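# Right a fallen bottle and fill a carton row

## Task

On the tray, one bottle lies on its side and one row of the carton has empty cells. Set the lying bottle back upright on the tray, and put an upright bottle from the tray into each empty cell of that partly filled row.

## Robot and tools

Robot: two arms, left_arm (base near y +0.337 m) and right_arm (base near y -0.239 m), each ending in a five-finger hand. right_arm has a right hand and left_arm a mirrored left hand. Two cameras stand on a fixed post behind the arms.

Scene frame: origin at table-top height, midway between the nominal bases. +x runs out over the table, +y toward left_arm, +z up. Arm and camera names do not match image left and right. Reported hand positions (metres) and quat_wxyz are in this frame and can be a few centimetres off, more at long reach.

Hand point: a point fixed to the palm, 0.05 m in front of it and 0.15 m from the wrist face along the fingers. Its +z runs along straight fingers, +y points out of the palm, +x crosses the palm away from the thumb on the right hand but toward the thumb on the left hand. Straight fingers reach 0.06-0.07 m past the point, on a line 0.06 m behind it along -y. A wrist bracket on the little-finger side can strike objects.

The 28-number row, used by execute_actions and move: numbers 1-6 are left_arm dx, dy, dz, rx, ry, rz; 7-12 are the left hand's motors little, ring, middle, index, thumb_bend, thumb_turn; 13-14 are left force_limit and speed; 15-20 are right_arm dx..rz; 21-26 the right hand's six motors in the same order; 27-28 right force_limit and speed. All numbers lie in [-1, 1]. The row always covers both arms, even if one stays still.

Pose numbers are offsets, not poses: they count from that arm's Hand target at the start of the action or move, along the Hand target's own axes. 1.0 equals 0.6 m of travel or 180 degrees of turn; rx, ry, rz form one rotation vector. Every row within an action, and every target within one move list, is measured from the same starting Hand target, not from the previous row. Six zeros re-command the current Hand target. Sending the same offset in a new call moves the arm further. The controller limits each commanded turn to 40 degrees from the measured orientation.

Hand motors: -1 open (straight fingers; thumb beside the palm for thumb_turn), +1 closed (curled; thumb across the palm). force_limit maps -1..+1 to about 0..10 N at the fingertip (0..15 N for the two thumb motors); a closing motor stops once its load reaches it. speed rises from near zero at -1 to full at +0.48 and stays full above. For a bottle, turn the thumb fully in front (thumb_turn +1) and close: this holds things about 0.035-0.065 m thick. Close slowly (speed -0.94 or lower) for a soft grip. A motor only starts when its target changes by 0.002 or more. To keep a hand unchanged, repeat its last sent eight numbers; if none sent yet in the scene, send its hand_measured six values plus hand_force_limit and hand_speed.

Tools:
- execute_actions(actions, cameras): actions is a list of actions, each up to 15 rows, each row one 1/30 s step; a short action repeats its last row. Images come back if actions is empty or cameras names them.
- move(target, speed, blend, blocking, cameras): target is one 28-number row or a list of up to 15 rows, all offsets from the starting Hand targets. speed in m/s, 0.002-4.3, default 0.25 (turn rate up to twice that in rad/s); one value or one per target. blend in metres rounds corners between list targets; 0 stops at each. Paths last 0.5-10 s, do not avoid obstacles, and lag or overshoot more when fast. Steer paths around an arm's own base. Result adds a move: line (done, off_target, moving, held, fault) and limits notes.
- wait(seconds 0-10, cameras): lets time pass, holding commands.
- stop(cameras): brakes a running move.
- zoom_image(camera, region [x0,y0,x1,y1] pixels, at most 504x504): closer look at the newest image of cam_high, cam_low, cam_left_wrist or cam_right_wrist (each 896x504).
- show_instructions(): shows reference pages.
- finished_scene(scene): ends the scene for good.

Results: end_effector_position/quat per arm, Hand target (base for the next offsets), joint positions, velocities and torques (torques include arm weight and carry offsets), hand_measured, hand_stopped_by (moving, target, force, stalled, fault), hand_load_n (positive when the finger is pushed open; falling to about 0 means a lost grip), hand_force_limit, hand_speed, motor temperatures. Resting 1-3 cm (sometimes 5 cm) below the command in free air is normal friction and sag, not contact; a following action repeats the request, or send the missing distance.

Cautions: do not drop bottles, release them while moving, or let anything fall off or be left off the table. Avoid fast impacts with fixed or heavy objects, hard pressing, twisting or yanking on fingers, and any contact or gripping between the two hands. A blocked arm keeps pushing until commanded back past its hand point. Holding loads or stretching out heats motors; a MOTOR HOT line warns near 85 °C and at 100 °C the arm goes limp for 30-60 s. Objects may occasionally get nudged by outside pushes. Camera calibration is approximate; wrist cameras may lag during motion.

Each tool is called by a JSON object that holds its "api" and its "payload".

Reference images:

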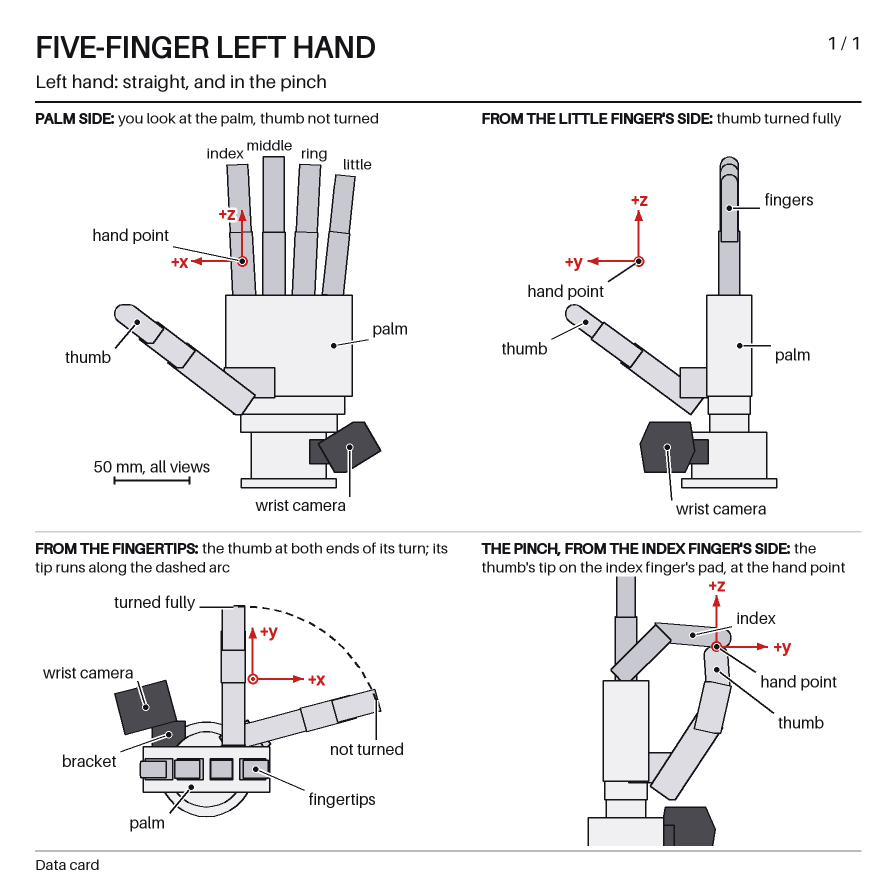

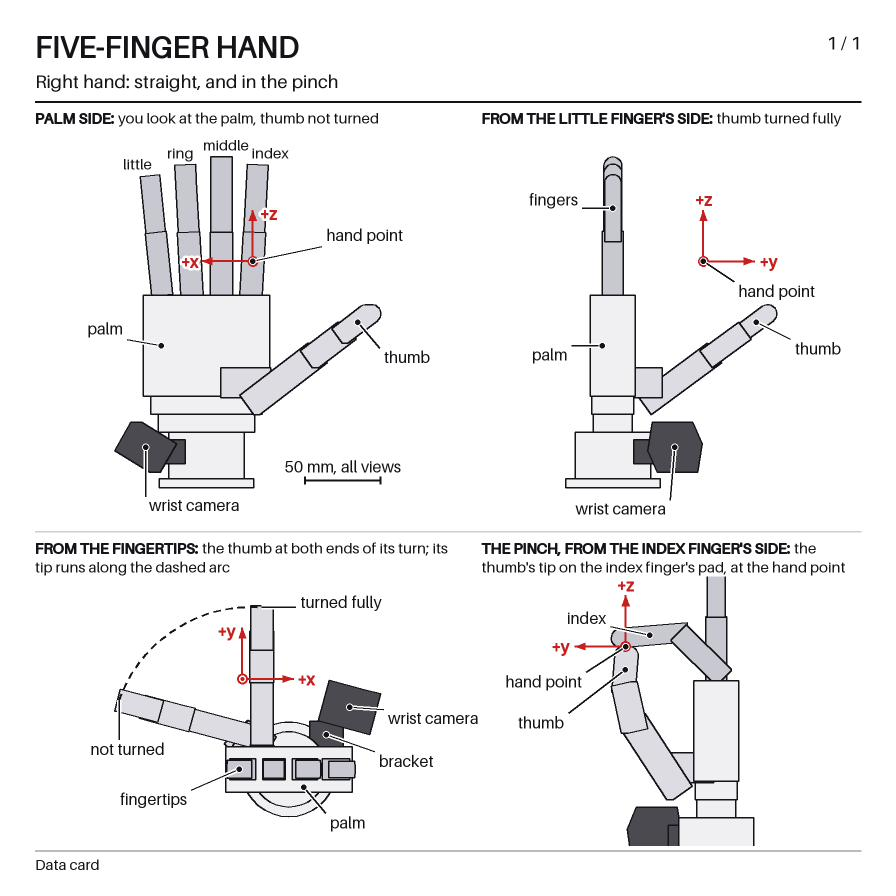

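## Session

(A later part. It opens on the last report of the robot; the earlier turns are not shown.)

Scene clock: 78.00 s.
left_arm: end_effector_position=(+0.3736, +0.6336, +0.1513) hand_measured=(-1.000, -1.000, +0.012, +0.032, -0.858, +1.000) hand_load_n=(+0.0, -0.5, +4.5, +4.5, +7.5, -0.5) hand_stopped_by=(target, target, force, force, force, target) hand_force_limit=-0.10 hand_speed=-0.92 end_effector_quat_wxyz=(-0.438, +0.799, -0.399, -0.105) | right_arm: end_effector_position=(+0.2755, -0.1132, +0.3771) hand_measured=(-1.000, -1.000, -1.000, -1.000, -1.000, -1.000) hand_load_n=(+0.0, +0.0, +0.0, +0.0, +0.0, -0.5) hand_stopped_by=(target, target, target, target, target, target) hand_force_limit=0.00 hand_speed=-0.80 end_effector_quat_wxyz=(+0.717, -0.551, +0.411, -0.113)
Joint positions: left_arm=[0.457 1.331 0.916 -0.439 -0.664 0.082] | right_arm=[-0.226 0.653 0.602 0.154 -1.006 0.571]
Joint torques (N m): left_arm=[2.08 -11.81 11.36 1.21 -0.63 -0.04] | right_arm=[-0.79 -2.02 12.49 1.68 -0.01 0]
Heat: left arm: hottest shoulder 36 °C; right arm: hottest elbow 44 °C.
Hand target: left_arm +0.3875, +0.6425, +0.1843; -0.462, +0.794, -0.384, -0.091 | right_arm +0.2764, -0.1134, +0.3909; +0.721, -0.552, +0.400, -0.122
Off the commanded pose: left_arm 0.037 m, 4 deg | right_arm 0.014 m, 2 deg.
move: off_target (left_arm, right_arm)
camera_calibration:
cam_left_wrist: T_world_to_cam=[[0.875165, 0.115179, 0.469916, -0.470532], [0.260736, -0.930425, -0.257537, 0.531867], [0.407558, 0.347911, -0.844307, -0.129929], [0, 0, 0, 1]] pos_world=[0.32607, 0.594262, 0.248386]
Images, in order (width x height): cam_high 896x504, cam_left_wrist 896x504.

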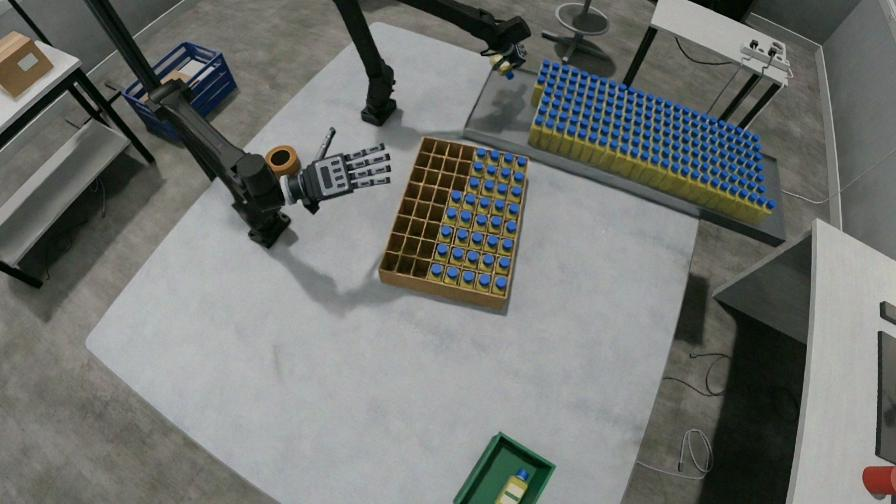

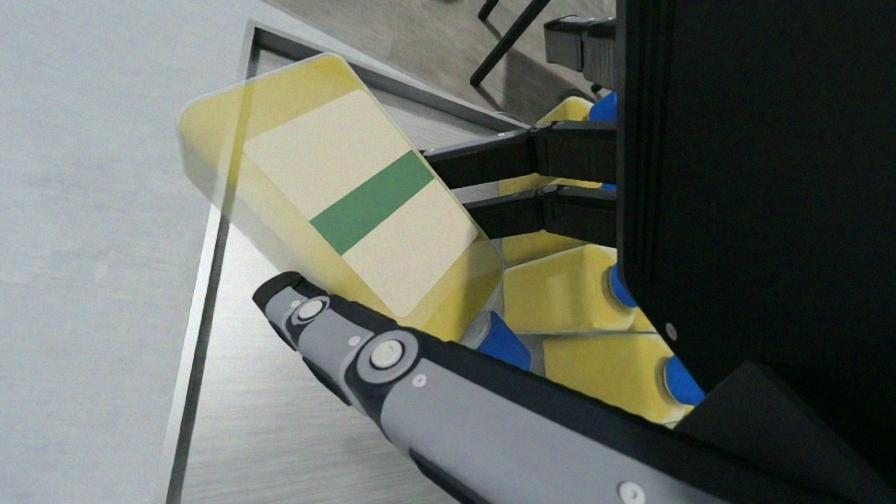

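{"api": "execute_actions", "payload": {"actions": [[[0,0,0,0,0,0,1,-1,0.4,0.4,-0.45,1,-0.8,-0.5,0,0,0,0,0,0,-1,-1,-1,-1,-1,-1,0,-0.8]]]}}

{"api": "move", "payload": {"target": [0.0468,-0.0012,-0.058,0.0092,0.3082,-0.3976,1,-1,0.4,0.4,-0.45,1,-0.8,-0.5,0,0,0,0,0,0,-1,-1,-1,-1,-1,-1,0,-0.8], "cameras": ["cam_left_wrist", "cam_high", "cam_low"], "speed": 0.3}}

{"api": "zoom_image", "payload": {"camera": "cam_high", "region": [470, 30, 550, 130]}}

{"api": "zoom_image", "payload": {"camera": "cam_low", "region": [380, 100, 540, 220]}}

Scene clock: 94.17 s.
left_arm: end_effector_position=(+0.3736, +0.6336, +0.1513) hand_measured=(+1.000, -1.000, +0.012, +0.032, -0.858, +1.000) hand_load_n=(+0.0, +0.0, +4.0, +4.5, +7.0, -0.5) hand_stopped_by=(target, target, force, force, force, target) hand_force_limit=-0.80 hand_speed=-0.50 end_effector_quat_wxyz=(-0.438, +0.799, -0.399, -0.105) | right_arm: end_effector_position=(+0.2755, -0.1132, +0.3771) hand_measured=(-1.000, -1.000, -1.000, -1.000, -1.000, -1.000) hand_load_n=(+0.0, +0.0, +0.0, +0.0, +0.0, -0.5) hand_stopped_by=(target, target, target, target, target, target) hand_force_limit=0.00 hand_speed=-0.80 end_effector_quat_wxyz=(+0.717, -0.551, +0.411, -0.113)
Joint positions: left_arm=[0.457 1.331 0.916 -0.439 -0.664 0.082] | right_arm=[-0.226 0.653 0.602 0.154 -1.006 0.571]
Joint torques (N m): left_arm=[2.37 -11.93 11.23 1.13 -0.66 -0.06] | right_arm=[-0.56 -1.96 12.48 1.66 -0.01 0.01]
Heat: left arm: hottest elbow 38 °C; right arm: hottest elbow 45 °C.
Hand target: left_arm +0.3876, +0.6425, +0.1843; -0.462, +0.794, -0.384, -0.091 | right_arm +0.2764, -0.1134, +0.3909; +0.721, -0.552, +0.400, -0.122
Off the commanded pose: left_arm 0.037 m, 4 deg | right_arm 0.014 m, 2 deg.

Scene clock: 97.67 s.
left_arm: end_effector_position=(+0.3998, +0.5921, +0.1836) hand_measured=(+1.000, -1.000, +0.012, +0.032, -0.858, +1.000) hand_load_n=(+0.0, +0.0, +4.5, +3.5, +7.0, -2.5) hand_stopped_by=(target, target, force, force, force, target) hand_force_limit=-0.80 hand_speed=-0.50 end_effector_quat_wxyz=(-0.217, +0.814, -0.038, +0.537) | right_arm: end_effector_position=(+0.2755, -0.1132, +0.3771) hand_measured=(-1.000, -1.000, -1.000, -1.000, -1.000, -1.000) hand_load_n=(+0.0, +0.0, +0.0, +0.0, +0.0, +0.0) hand_stopped_by=(target, target, target, target, target, target) hand_force_limit=0.00 hand_speed=-0.80 end_effector_quat_wxyz=(+0.717, -0.551, +0.411, -0.113)
Joint positions: left_arm=[0.912 1.255 0.53 0.329 0.551 -0.925] | right_arm=[-0.226 0.653 0.602 0.154 -1.006 0.571]
Joint torques (N m): left_arm=[3.14 -6.71 6.98 3.07 0.4 -0.45] | right_arm=[-0.67 -1.96 12.48 1.69 0 0.02]
Heat: left arm: hottest elbow 38 °C; right arm: hottest elbow 45 °C.
Hand target: left_arm +0.4000, +0.5999, +0.1900; -0.219, +0.808, -0.026, +0.546 | right_arm +0.2764, -0.1134, +0.3909; +0.721, -0.552, +0.400, -0.122
Off the commanded pose: left_arm 0.010 m, 2 deg | right_arm 0.014 m, 2 deg.
move: off_target (right_arm)
camera_calibration:
cam_left_wrist: T_world_to_cam=[[-0.0764487, 0.779214, 0.622078, -0.544562], [-0.0877351, -0.626741, 0.774273, 0.264745], [0.993206, 0.00461405, 0.116278, -0.30618], [0, 0, 0, 1]] pos_world=[0.285696, 0.59167, 0.169378]
Images, in order (width x height): cam_high 896x504, cam_low 896x504, cam_left_wrist 896x504.

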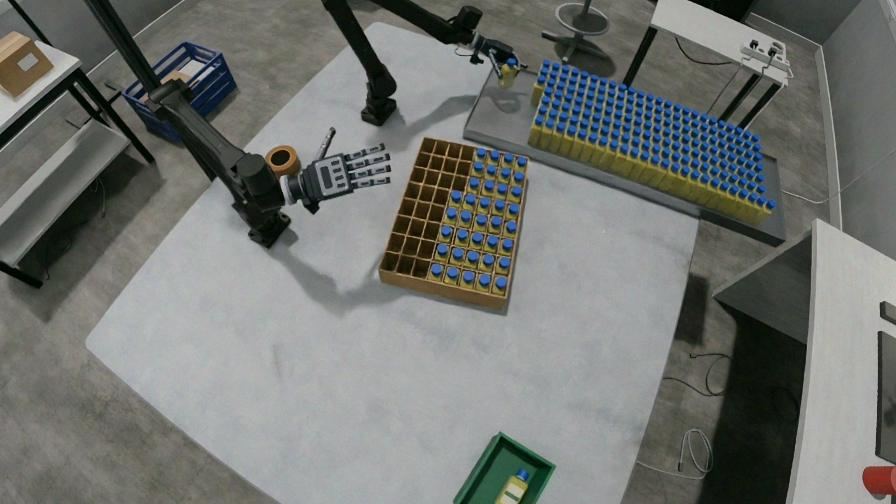

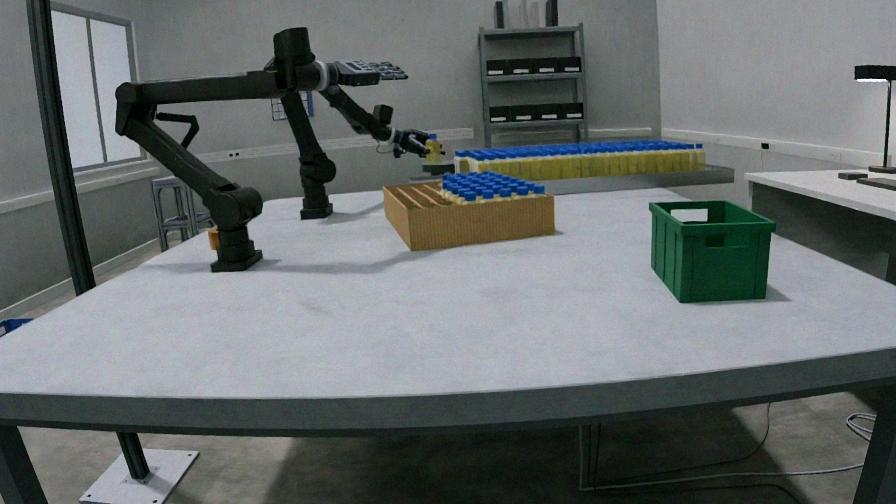

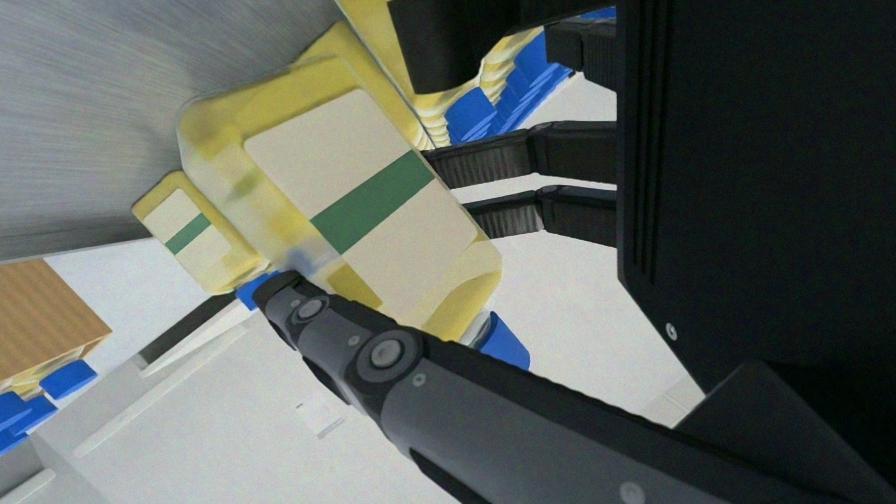

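Scaled by 5.040 from the camera's 896x504 image, which has a finer 1280x720 frame.

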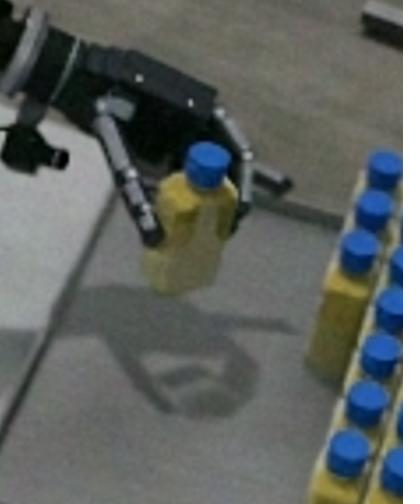

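Scaled by 3.150 from the camera's 896x504 image, which has a finer 1280x720 frame.

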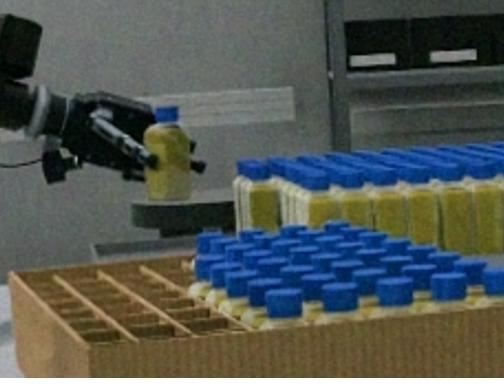

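{"api": "move", "payload": {"target": [-0.09,0.0397,0.0318,0,0,0,1,-1,0.4,0.4,-0.45,1,-0.8,-0.5,0,0,0,0,0,0,-1,-1,-1,-1,-1,-1,0,-0.8], "cameras": ["cam_high", "cam_low"], "speed": 0.1}}

{"api": "zoom_image", "payload": {"camera": "cam_high", "region": [470, 30, 550, 130]}}

{"api": "zoom_image", "payload": {"camera": "cam_low", "region": [380, 100, 540, 220]}}

Scene clock: 102.70 s.
left_arm: end_effector_position=(+0.3999, +0.5922, +0.1211) hand_measured=(+1.000, -1.000, +0.012, +0.032, -0.858, +1.000) hand_load_n=(+0.0, +0.0, +4.5, +4.0, +7.0, -2.5) hand_stopped_by=(target, target, force, force, force, target) hand_force_limit=-0.80 hand_speed=-0.50 end_effector_quat_wxyz=(-0.216, +0.815, -0.037, +0.537) | right_arm: end_effector_position=(+0.2755, -0.1132, +0.3771) hand_measured=(-1.000, -1.000, -1.000, -1.000, -1.000, -1.000) hand_load_n=(+0.0, +0.0, +0.0, +0.0, +0.0, +0.0) hand_stopped_by=(target, target, target, target, target, target) hand_force_limit=0.00 hand_speed=-0.80 end_effector_quat_wxyz=(+0.717, -0.551, +0.411, -0.113)
Joint positions: left_arm=[0.912 1.451 0.465 0.587 0.551 -0.926] | right_arm=[-0.226 0.653 0.602 0.154 -1.006 0.571]
Joint torques (N m): left_arm=[3.08 -7.94 5.5 2.82 0.4 -0.41] | right_arm=[-0.85 -2.02 12.45 1.63 -0.01 0.02]
Heat: left arm: hottest elbow 38 °C; right arm: hottest elbow 45 °C.
Hand target: left_arm +0.4000, +0.5998, +0.1279; -0.219, +0.808, -0.026, +0.546 | right_arm +0.2764, -0.1134, +0.3909; +0.721, -0.552, +0.400, -0.122
Off the commanded pose: left_arm 0.010 m, 2 deg | right_arm 0.014 m, 2 deg.
move: off_target (right_arm)
Images, in order (width x height): cam_high 896x504, cam_low 896x504.

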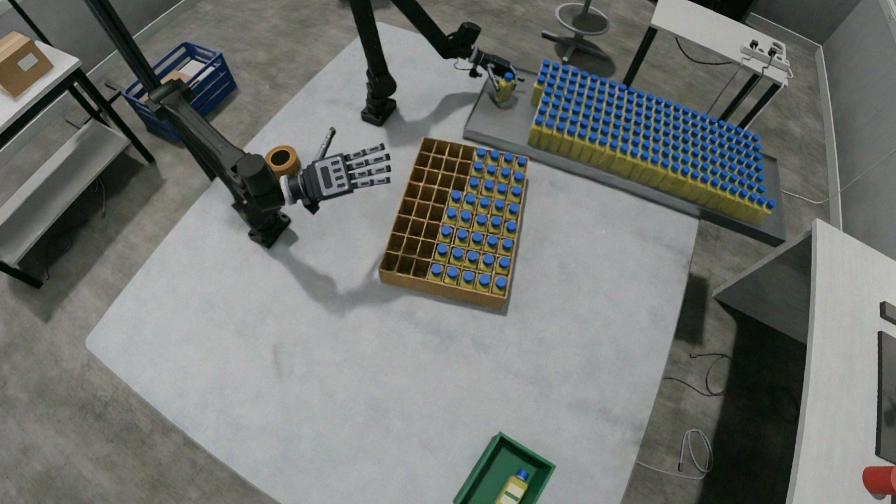

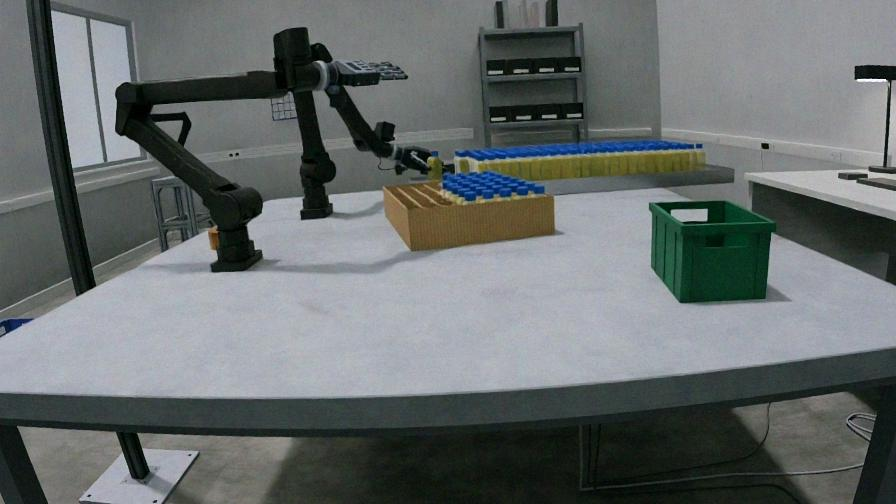

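Scaled by 5.040 from the camera's 896x504 image, which has a finer 1280x720 frame.

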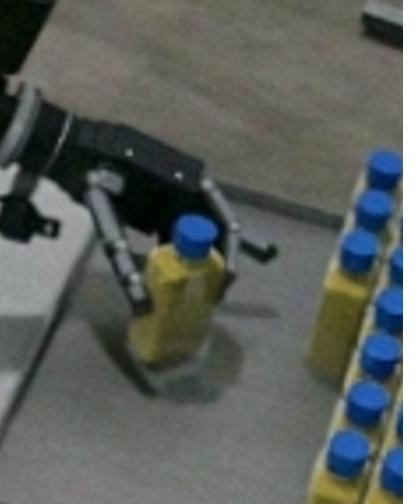

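Scaled by 3.150 from the camera's 896x504 image, which has a finer 1280x720 frame.

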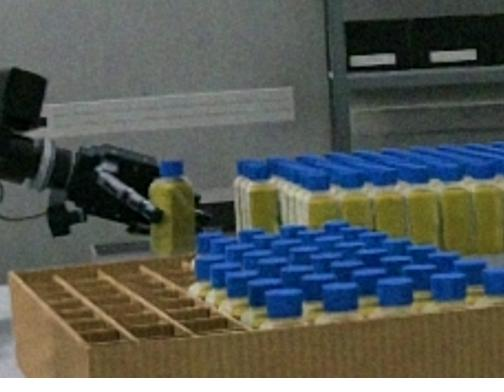

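{"api": "move", "payload": {"target": [-0.0175,0.0077,0.0061,0,0,0,1,-1,0.4,0.4,-0.45,1,-0.8,-0.5,0,0,0,0,0,0,-1,-1,-1,-1,-1,-1,0,-0.8], "cameras": ["cam_high", "cam_low"], "speed": 0.05}}

{"api": "zoom_image", "payload": {"camera": "cam_high", "region": [470, 50, 550, 130]}}

{"api": "zoom_image", "payload": {"camera": "cam_low", "region": [410, 130, 500, 200]}}

Scene clock: 105.67 s.
left_arm: end_effector_position=(+0.4005, +0.5929, +0.1121) hand_measured=(+1.000, -1.000, +0.012, +0.032, -0.858, +1.000) hand_load_n=(+0.0, +0.0, +4.5, +4.0, +7.0, -2.5) hand_stopped_by=(target, target, force, force, force, target) hand_force_limit=-0.80 hand_speed=-0.50 end_effector_quat_wxyz=(-0.218, +0.813, -0.039, +0.538) | right_arm: end_effector_position=(+0.2755, -0.1132, +0.3771) hand_measured=(-1.000, -1.000, -1.000, -1.000, -1.000, -1.000) hand_load_n=(+0.0, +0.0, +0.0, +0.0, +0.0, -0.5) hand_stopped_by=(target, target, target, target, target, target) hand_force_limit=0.00 hand_speed=-0.80 end_effector_quat_wxyz=(+0.717, -0.551, +0.411, -0.113)
Joint positions: left_arm=[0.912 1.49 0.459 0.64 0.551 -0.926] | right_arm=[-0.226 0.653 0.602 0.154 -1.006 0.571]
Joint torques (N m): left_arm=[2.73 -7.88 5.27 2.96 0.38 -0.41] | right_arm=[-0.5 -1.9 12.51 1.62 -0.01 0.02]
Motor temperatures (°C): left_arm=[29 36 38 30 28 29] | right_arm=[30 30 46 27 28 28]
Heat: left arm: hottest elbow 38 °C; right arm: hottest elbow 46 °C.
Hand target: left_arm +0.4000, +0.5998, +0.1159; -0.219, +0.808, -0.026, +0.546 | right_arm +0.2764, -0.1134, +0.3909; +0.721, -0.552, +0.400, -0.122
Off the commanded pose: left_arm 0.008 m, 2 deg | right_arm 0.014 m, 2 deg.
move: off_target (right_arm)
Images, in order (width x height): cam_high 896x504, cam_low 896x504.

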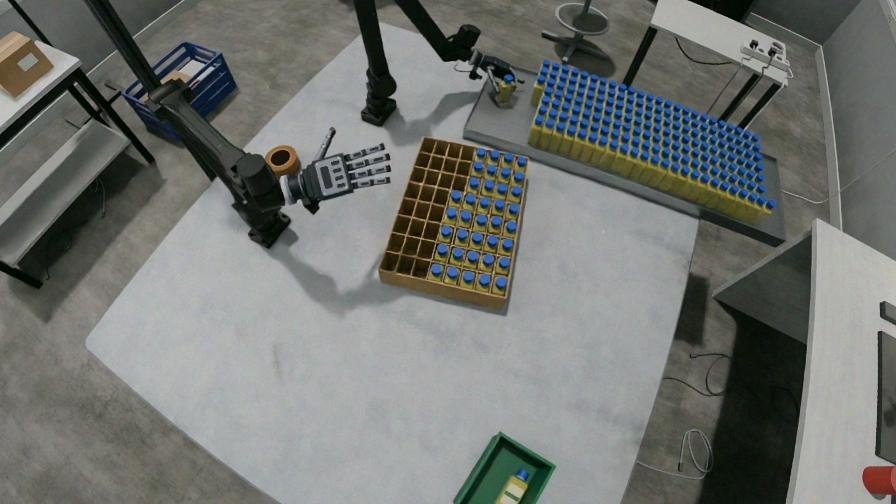

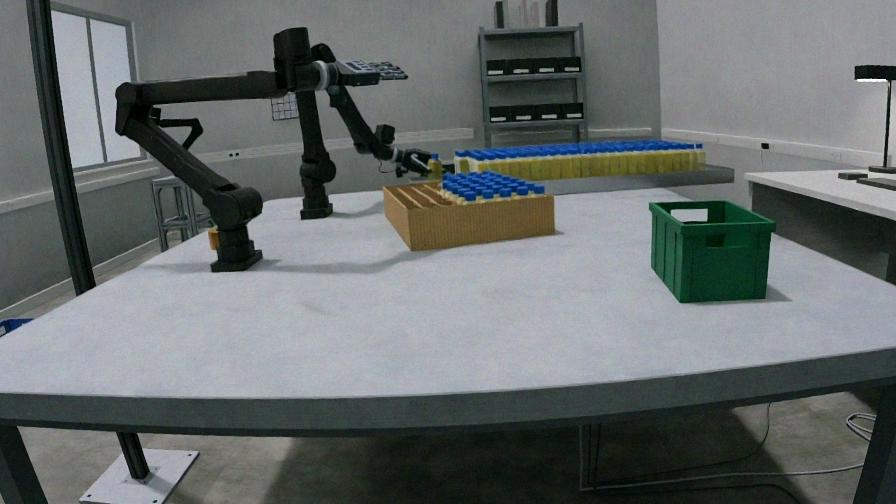

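Scaled by 6.300 from the camera's 896x504 image, which has a finer 1280x720 frame.

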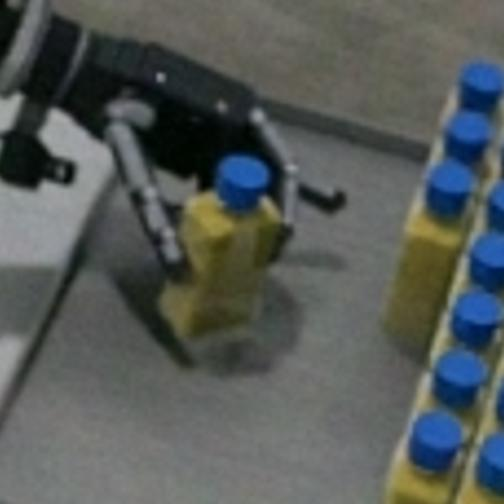

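Scaled by 5.600 from the camera's 896x504 image, which has a finer 1280x720 frame.

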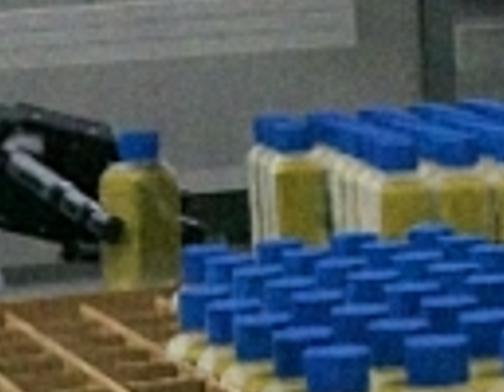

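{"api": "move", "payload": {"target": [-0.0145,0.0064,0.0051,0,0,0,1,-1,0.4,0.4,-0.45,1,-0.8,-0.5,0,0,0,0,0,0,-1,-1,-1,-1,-1,-1,0,-0.8], "cameras": ["cam_high", "cam_low"], "speed": 0.05}}

{"api": "zoom_image", "payload": {"camera": "cam_high", "region": [470, 50, 550, 130]}}

{"api": "zoom_image", "payload": {"camera": "cam_low", "region": [410, 130, 500, 200]}}

Scene clock: 108.83 s.
left_arm: end_effector_position=(+0.4014, +0.5940, +0.1059) hand_measured=(+1.000, -1.000, +0.012, +0.032, -0.858, +1.000) hand_load_n=(+0.0, +0.0, +4.0, +3.5, +7.0, -2.0) hand_stopped_by=(target, target, force, force, force, target) hand_force_limit=-0.80 hand_speed=-0.50 end_effector_quat_wxyz=(-0.220, +0.811, -0.039, +0.541) | right_arm: end_effector_position=(+0.2755, -0.1132, +0.3771) hand_measured=(-1.000, -1.000, -1.000, -1.000, -1.000, -1.000) hand_load_n=(+0.0, +0.0, +0.0, +0.0, +0.0, +0.0) hand_stopped_by=(target, target, target, target, target, target) hand_force_limit=0.00 hand_speed=-0.80 end_effector_quat_wxyz=(+0.717, -0.551, +0.411, -0.113)
Joint positions: left_arm=[0.912 1.522 0.456 0.685 0.551 -0.93] | right_arm=[-0.226 0.653 0.602 0.154 -1.006 0.571]
Joint torques (N m): left_arm=[2.96 -8.18 4.71 2.91 0.35 -0.39] | right_arm=[-0.67 -1.79 12.52 1.65 0 0]
Heat: left arm: hottest elbow 37 °C; right arm: hottest elbow 46 °C.
Hand target: left_arm +0.4000, +0.5998, +0.1060; -0.219, +0.808, -0.026, +0.546 | right_arm +0.2764, -0.1134, +0.3909; +0.721, -0.552, +0.400, -0.122
Off the commanded pose: left_arm 0.006 m, 2 deg | right_arm 0.014 m, 2 deg.
move: off_target (right_arm)
Images, in order (width x height): cam_high 896x504, cam_low 896x504.

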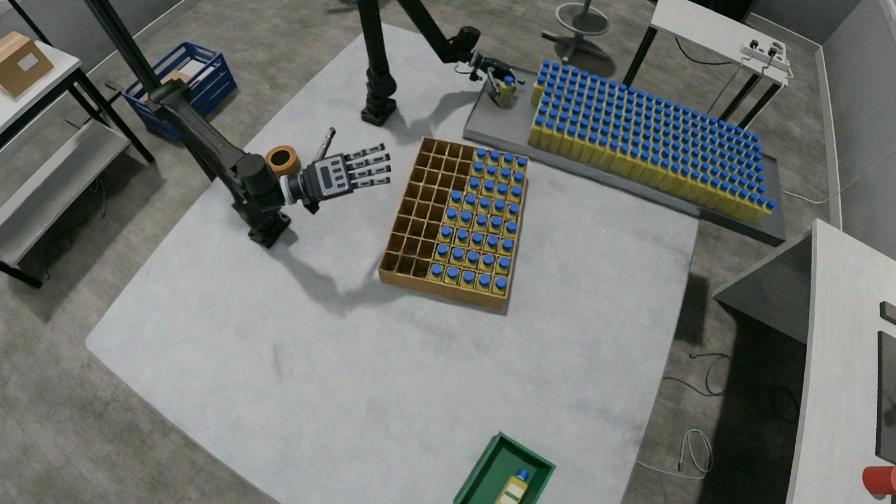

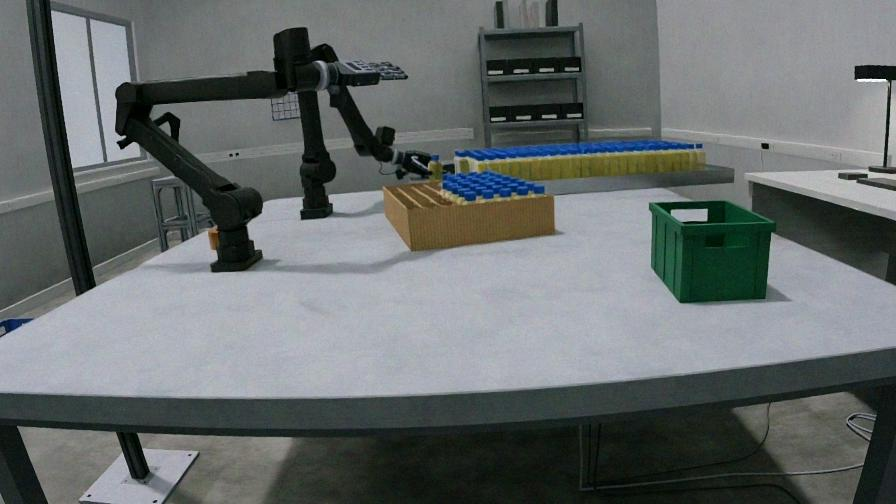

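Scaled by 6.300 from the camera's 896x504 image, which has a finer 1280x720 frame.

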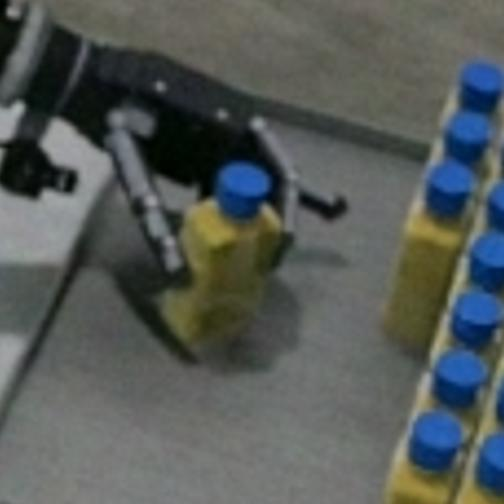

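Scaled by 5.600 from the camera's 896x504 image, which has a finer 1280x720 frame.

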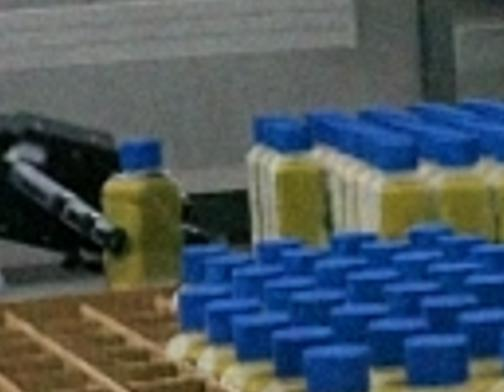

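{"api": "move", "payload": {"target": [-0.0116,0.0051,0.0041,0,0,0,1,-1,0.4,0.4,-0.45,1,-0.8,-0.5,0,0,0,0,0,0,-1,-1,-1,-1,-1,-1,0,-0.8], "speed": 0.05}}

Scene clock: 125.07 s.
left_arm: end_effector_position=(+0.4033, +0.5957, +0.1053) hand_measured=(+1.000, -1.000, +0.012, +0.032, -0.858, +1.000) hand_load_n=(+0.0, +0.0, +3.5, +3.5, +7.5, -1.0) hand_stopped_by=(target, target, force, force, force, target) hand_force_limit=-0.80 hand_speed=-0.50 end_effector_quat_wxyz=(-0.222, +0.806, -0.037, +0.548) | right_arm: end_effector_position=(+0.2755, -0.1132, +0.3771) hand_measured=(-1.000, -1.000, -1.000, -1.000, -1.000, -1.000) hand_load_n=(+0.0, +0.0, +0.0, +0.0, +0.0, +0.0) hand_stopped_by=(target, target, target, target, target, target) hand_force_limit=0.00 hand_speed=-0.80 end_effector_quat_wxyz=(+0.717, -0.551, +0.411, -0.113)
Joint positions: left_arm=[0.912 1.545 0.456 0.727 0.554 -0.942] | right_arm=[-0.226 0.653 0.602 0.154 -1.006 0.571]
Joint torques (N m): left_arm=[3.66 -6.89 4.21 2.63 0.2 -0.32] | right_arm=[-0.67 -1.9 12.48 1.66 -0.01 0]
Heat: left arm: hottest elbow 37 °C; right arm: hottest elbow 46 °C.
Hand target: left_arm +0.4000, +0.5998, +0.0980; -0.219, +0.808, -0.026, +0.546 | right_arm +0.2764, -0.1134, +0.3909; +0.721, -0.552, +0.400, -0.122
Off the commanded pose: left_arm 0.009 m, 1 deg | right_arm 0.014 m, 2 deg.
move: off_target (right_arm)

{"api": "move", "payload": {"target": [-0.0087,0.0038,0.0031,0,0,0,1,-1,0.4,0.4,-0.45,1,-0.8,-0.5,0,0,0,0,0,0,-1,-1,-1,-1,-1,-1,0,-0.8], "speed": 0.05, "cameras": ["cam_high","cam_low"]}}

{"api": "zoom_image", "payload": {"camera": "cam_low", "region": [300, 120, 550, 300]}}

Scene clock: 127.77 s.
left_arm: end_effector_position=(+0.4046, +0.5967, +0.1046) hand_measured=(+1.000, -1.000, +0.012, +0.032, -0.858, +1.000) hand_load_n=(+0.0, +0.0, +3.0, +3.5, +7.5, +0.0) hand_stopped_by=(target, target, force, force, force, target) hand_force_limit=-0.80 hand_speed=-0.50 end_effector_quat_wxyz=(-0.224, +0.802, -0.037, +0.552) | right_arm: end_effector_position=(+0.2755, -0.1132, +0.3771) hand_measured=(-1.000, -1.000, -1.000, -1.000, -1.000, -1.000) hand_load_n=(+0.0, +0.0, +0.0, +0.0, +0.0, -0.5) hand_stopped_by=(target, target, target, target, target, target) hand_force_limit=0.00 hand_speed=-0.80 end_effector_quat_wxyz=(+0.717, -0.551, +0.411, -0.113)
Joint positions: left_arm=[0.912 1.562 0.456 0.758 0.557 -0.949] | right_arm=[-0.226 0.653 0.602 0.154 -1.006 0.571]
Joint torques (N m): left_arm=[2.9 -6.53 3.93 2.35 0.11 -0.2] | right_arm=[-0.73 -2.08 12.48 1.7 -0.01 0.01]
Heat: left arm: hottest shoulder 36 °C; right arm: hottest elbow 46 °C.
Hand target: left_arm +0.4000, +0.5998, +0.0920; -0.219, +0.808, -0.026, +0.546 | right_arm +0.2764, -0.1134, +0.3909; +0.721, -0.552, +0.400, -0.122
Off the commanded pose: left_arm 0.014 m, 2 deg | right_arm 0.014 m, 2 deg.
move: off_target (left_arm, right_arm)
Images, in order (width x height): cam_high 896x504, cam_low 896x504.

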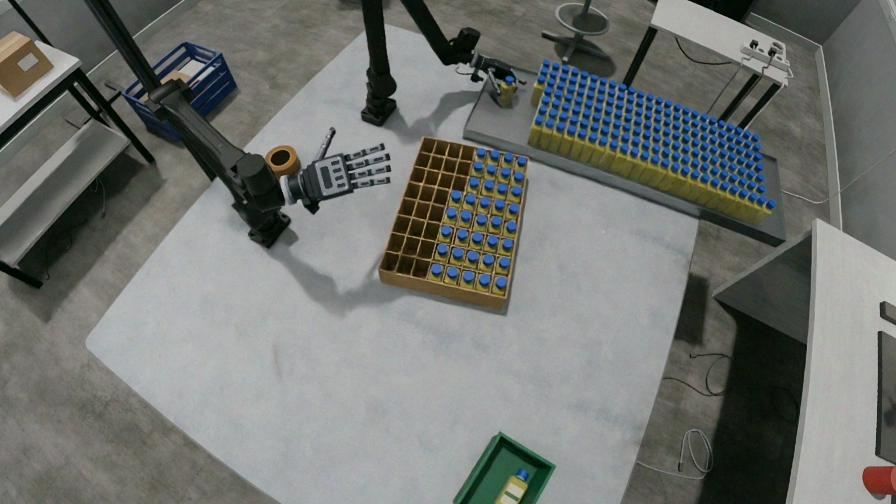

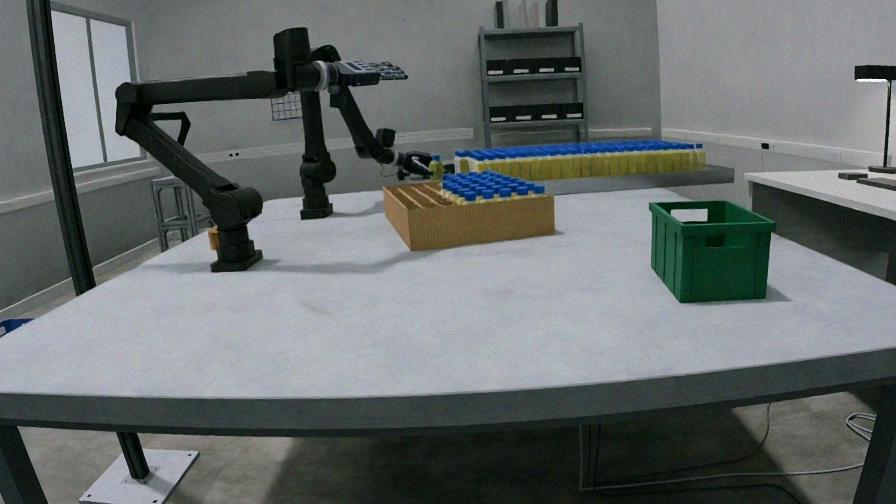

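Scaled by 2.016 from the camera's 896x504 image, which has a finer 1280x720 frame.

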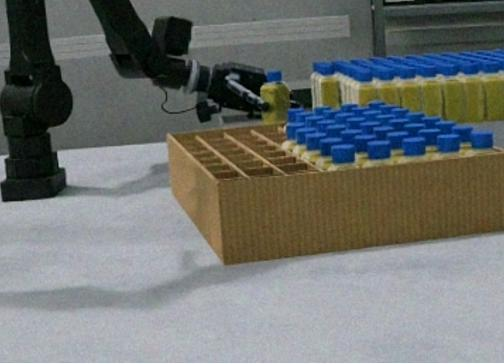

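{"api": "execute_actions", "payload": {"actions": [[[0.013,-0.0057,-0.0046,0,0,0,1,-1,-0.1,-0.1,-1,1,-0.8,-0.7,0,0,0,0,0,0,-1,-1,-1,-1,-1,-1,0,-0.8]]], "cameras": ["cam_high","cam_low","cam_left_wrist"]}}

{"api": "zoom_image", "payload": {"camera": "cam_high", "region": [420, 20, 570, 140]}}

Scene clock: 131.07 s.
left_arm: end_effector_position=(+0.4039, +0.5957, +0.1020) hand_measured=(+1.000, -1.000, -0.100, -0.100, -1.000, +1.000) hand_load_n=(+0.0, +0.0, +0.0, +0.0, +0.0, -0.5) hand_stopped_by=(target, target, target, target, target, target) hand_force_limit=-0.80 hand_speed=-0.70 end_effector_quat_wxyz=(-0.219, +0.806, -0.034, +0.549) | right_arm: end_effector_position=(+0.2755, -0.1132, +0.3771) hand_measured=(-1.000, -1.000, -1.000, -1.000, -1.000, -1.000) hand_load_n=(+0.0, +0.0, +0.0, +0.0, +0.0, -0.5) hand_stopped_by=(target, target, target, target, target, target) hand_force_limit=0.00 hand_speed=-0.80 end_effector_quat_wxyz=(+0.717, -0.551, +0.411, -0.113)
Joint positions: left_arm=[0.912 1.562 0.455 0.744 0.557 -0.952] | right_arm=[-0.226 0.653 0.602 0.154 -1.006 0.571]
Joint torques (N m): left_arm=[2.73 -9.99 4.27 1.43 0.13 -0.22] | right_arm=[-0.73 -1.96 12.53 1.66 -0.01 0.02]
Heat: left arm: hottest elbow 36 °C; right arm: hottest elbow 46 °C.
Hand target: left_arm +0.4000, +0.5998, +0.1010; -0.219, +0.808, -0.026, +0.546 | right_arm +0.2764, -0.1134, +0.3909; +0.721, -0.552, +0.400, -0.122
Off the commanded pose: left_arm 0.006 m, 1 deg | right_arm 0.014 m, 2 deg.
camera_calibration:
cam_left_wrist: T_world_to_cam=[[-0.0976371, 0.777869, 0.620796, -0.486842], [-0.109623, -0.628386, 0.770138, 0.340872], [0.989166, 0.00714045, 0.146626, -0.303659], [0, 0, 0, 1]] pos_world=[0.290203, 0.595066, 0.0842354]
Images, in order (width x height): cam_high 896x504, cam_low 896x504, cam_left_wrist 896x504.

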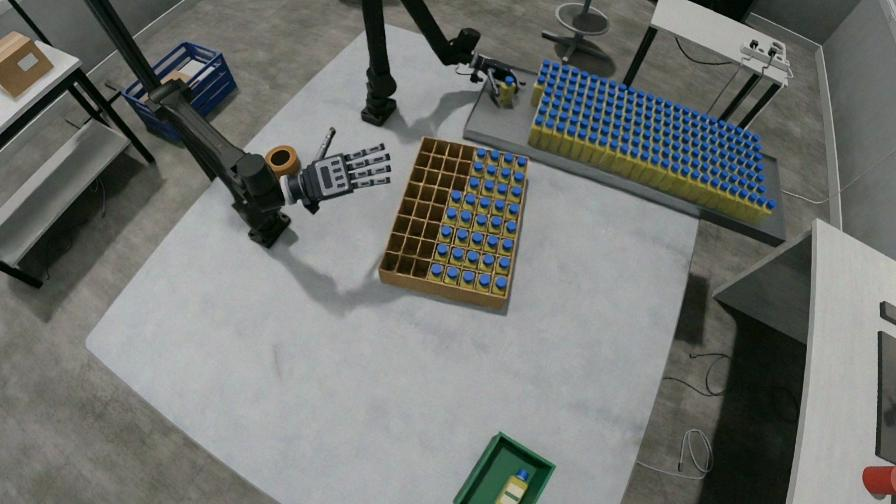

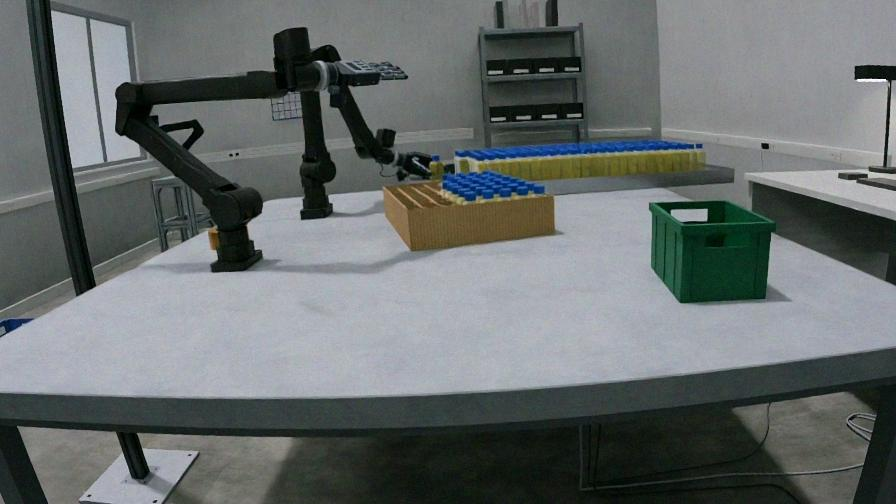

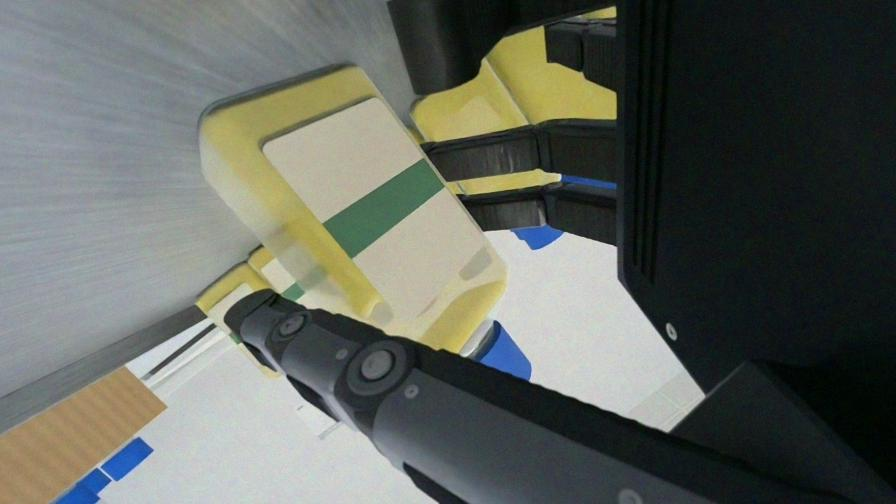

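Scaled by 3.360 from the camera's 896x504 image, which has a finer 1280x720 frame.

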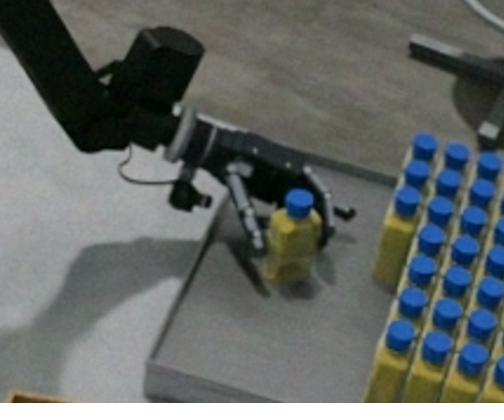

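{"api": "execute_actions", "payload": {"actions": [[[0,0,0,0,0,0,1,-1,-0.8,-0.8,-1,1,-0.8,-0.5,0,0,0,0,0,0,-1,-1,-1,-1,-1,-1,0,-0.8]]], "cameras": ["cam_left_wrist"]}}

Scene clock: 132.90 s.
left_arm: end_effector_position=(+0.4039, +0.5957, +0.1020) hand_measured=(+1.000, -1.000, -0.800, -0.800, -1.000, +1.000) hand_load_n=(+0.0, +0.0, +0.0, +0.0, +0.0, +0.0) hand_stopped_by=(target, target, target, target, target, target) hand_force_limit=-0.80 hand_speed=-0.50 end_effector_quat_wxyz=(-0.219, +0.806, -0.034, +0.549) | right_arm: end_effector_position=(+0.2755, -0.1132, +0.3771) hand_measured=(-1.000, -1.000, -1.000, -1.000, -1.000, -1.000) hand_load_n=(+0.0, +0.0, +0.0, +0.0, +0.0, +0.0) hand_stopped_by=(target, target, target, target, target, target) hand_force_limit=0.00 hand_speed=-0.80 end_effector_quat_wxyz=(+0.717, -0.551, +0.411, -0.113)
Joint positions: left_arm=[0.912 1.562 0.455 0.744 0.557 -0.952] | right_arm=[-0.226 0.653 0.602 0.154 -1.006 0.571]
Joint torques (N m): left_arm=[3.14 -9.93 4.42 1.65 0.11 -0.18] | right_arm=[-0.79 -1.73 12.45 1.68 0 0.01]
Heat: left arm: hottest elbow 36 °C; right arm: hottest elbow 46 °C.
Hand target: left_arm +0.4000, +0.5998, +0.1010; -0.219, +0.808, -0.026, +0.546 | right_arm +0.2764, -0.1134, +0.3909; +0.721, -0.552, +0.400, -0.122
Off the commanded pose: left_arm 0.006 m, 1 deg | right_arm 0.014 m, 2 deg.
camera_calibration:
cam_left_wrist: T_world_to_cam=[[-0.0976371, 0.777869, 0.620796, -0.486842], [-0.109623, -0.628386, 0.770138, 0.340872], [0.989166, 0.00714045, 0.146626, -0.303659], [0, 0, 0, 1]] pos_world=[0.290203, 0.595066, 0.0842354]
Images, in order (width x height): cam_left_wrist 896x504.

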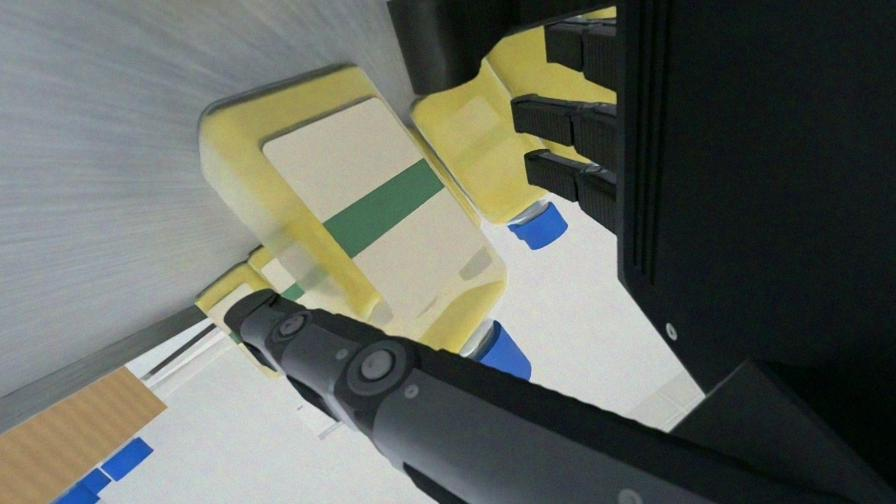

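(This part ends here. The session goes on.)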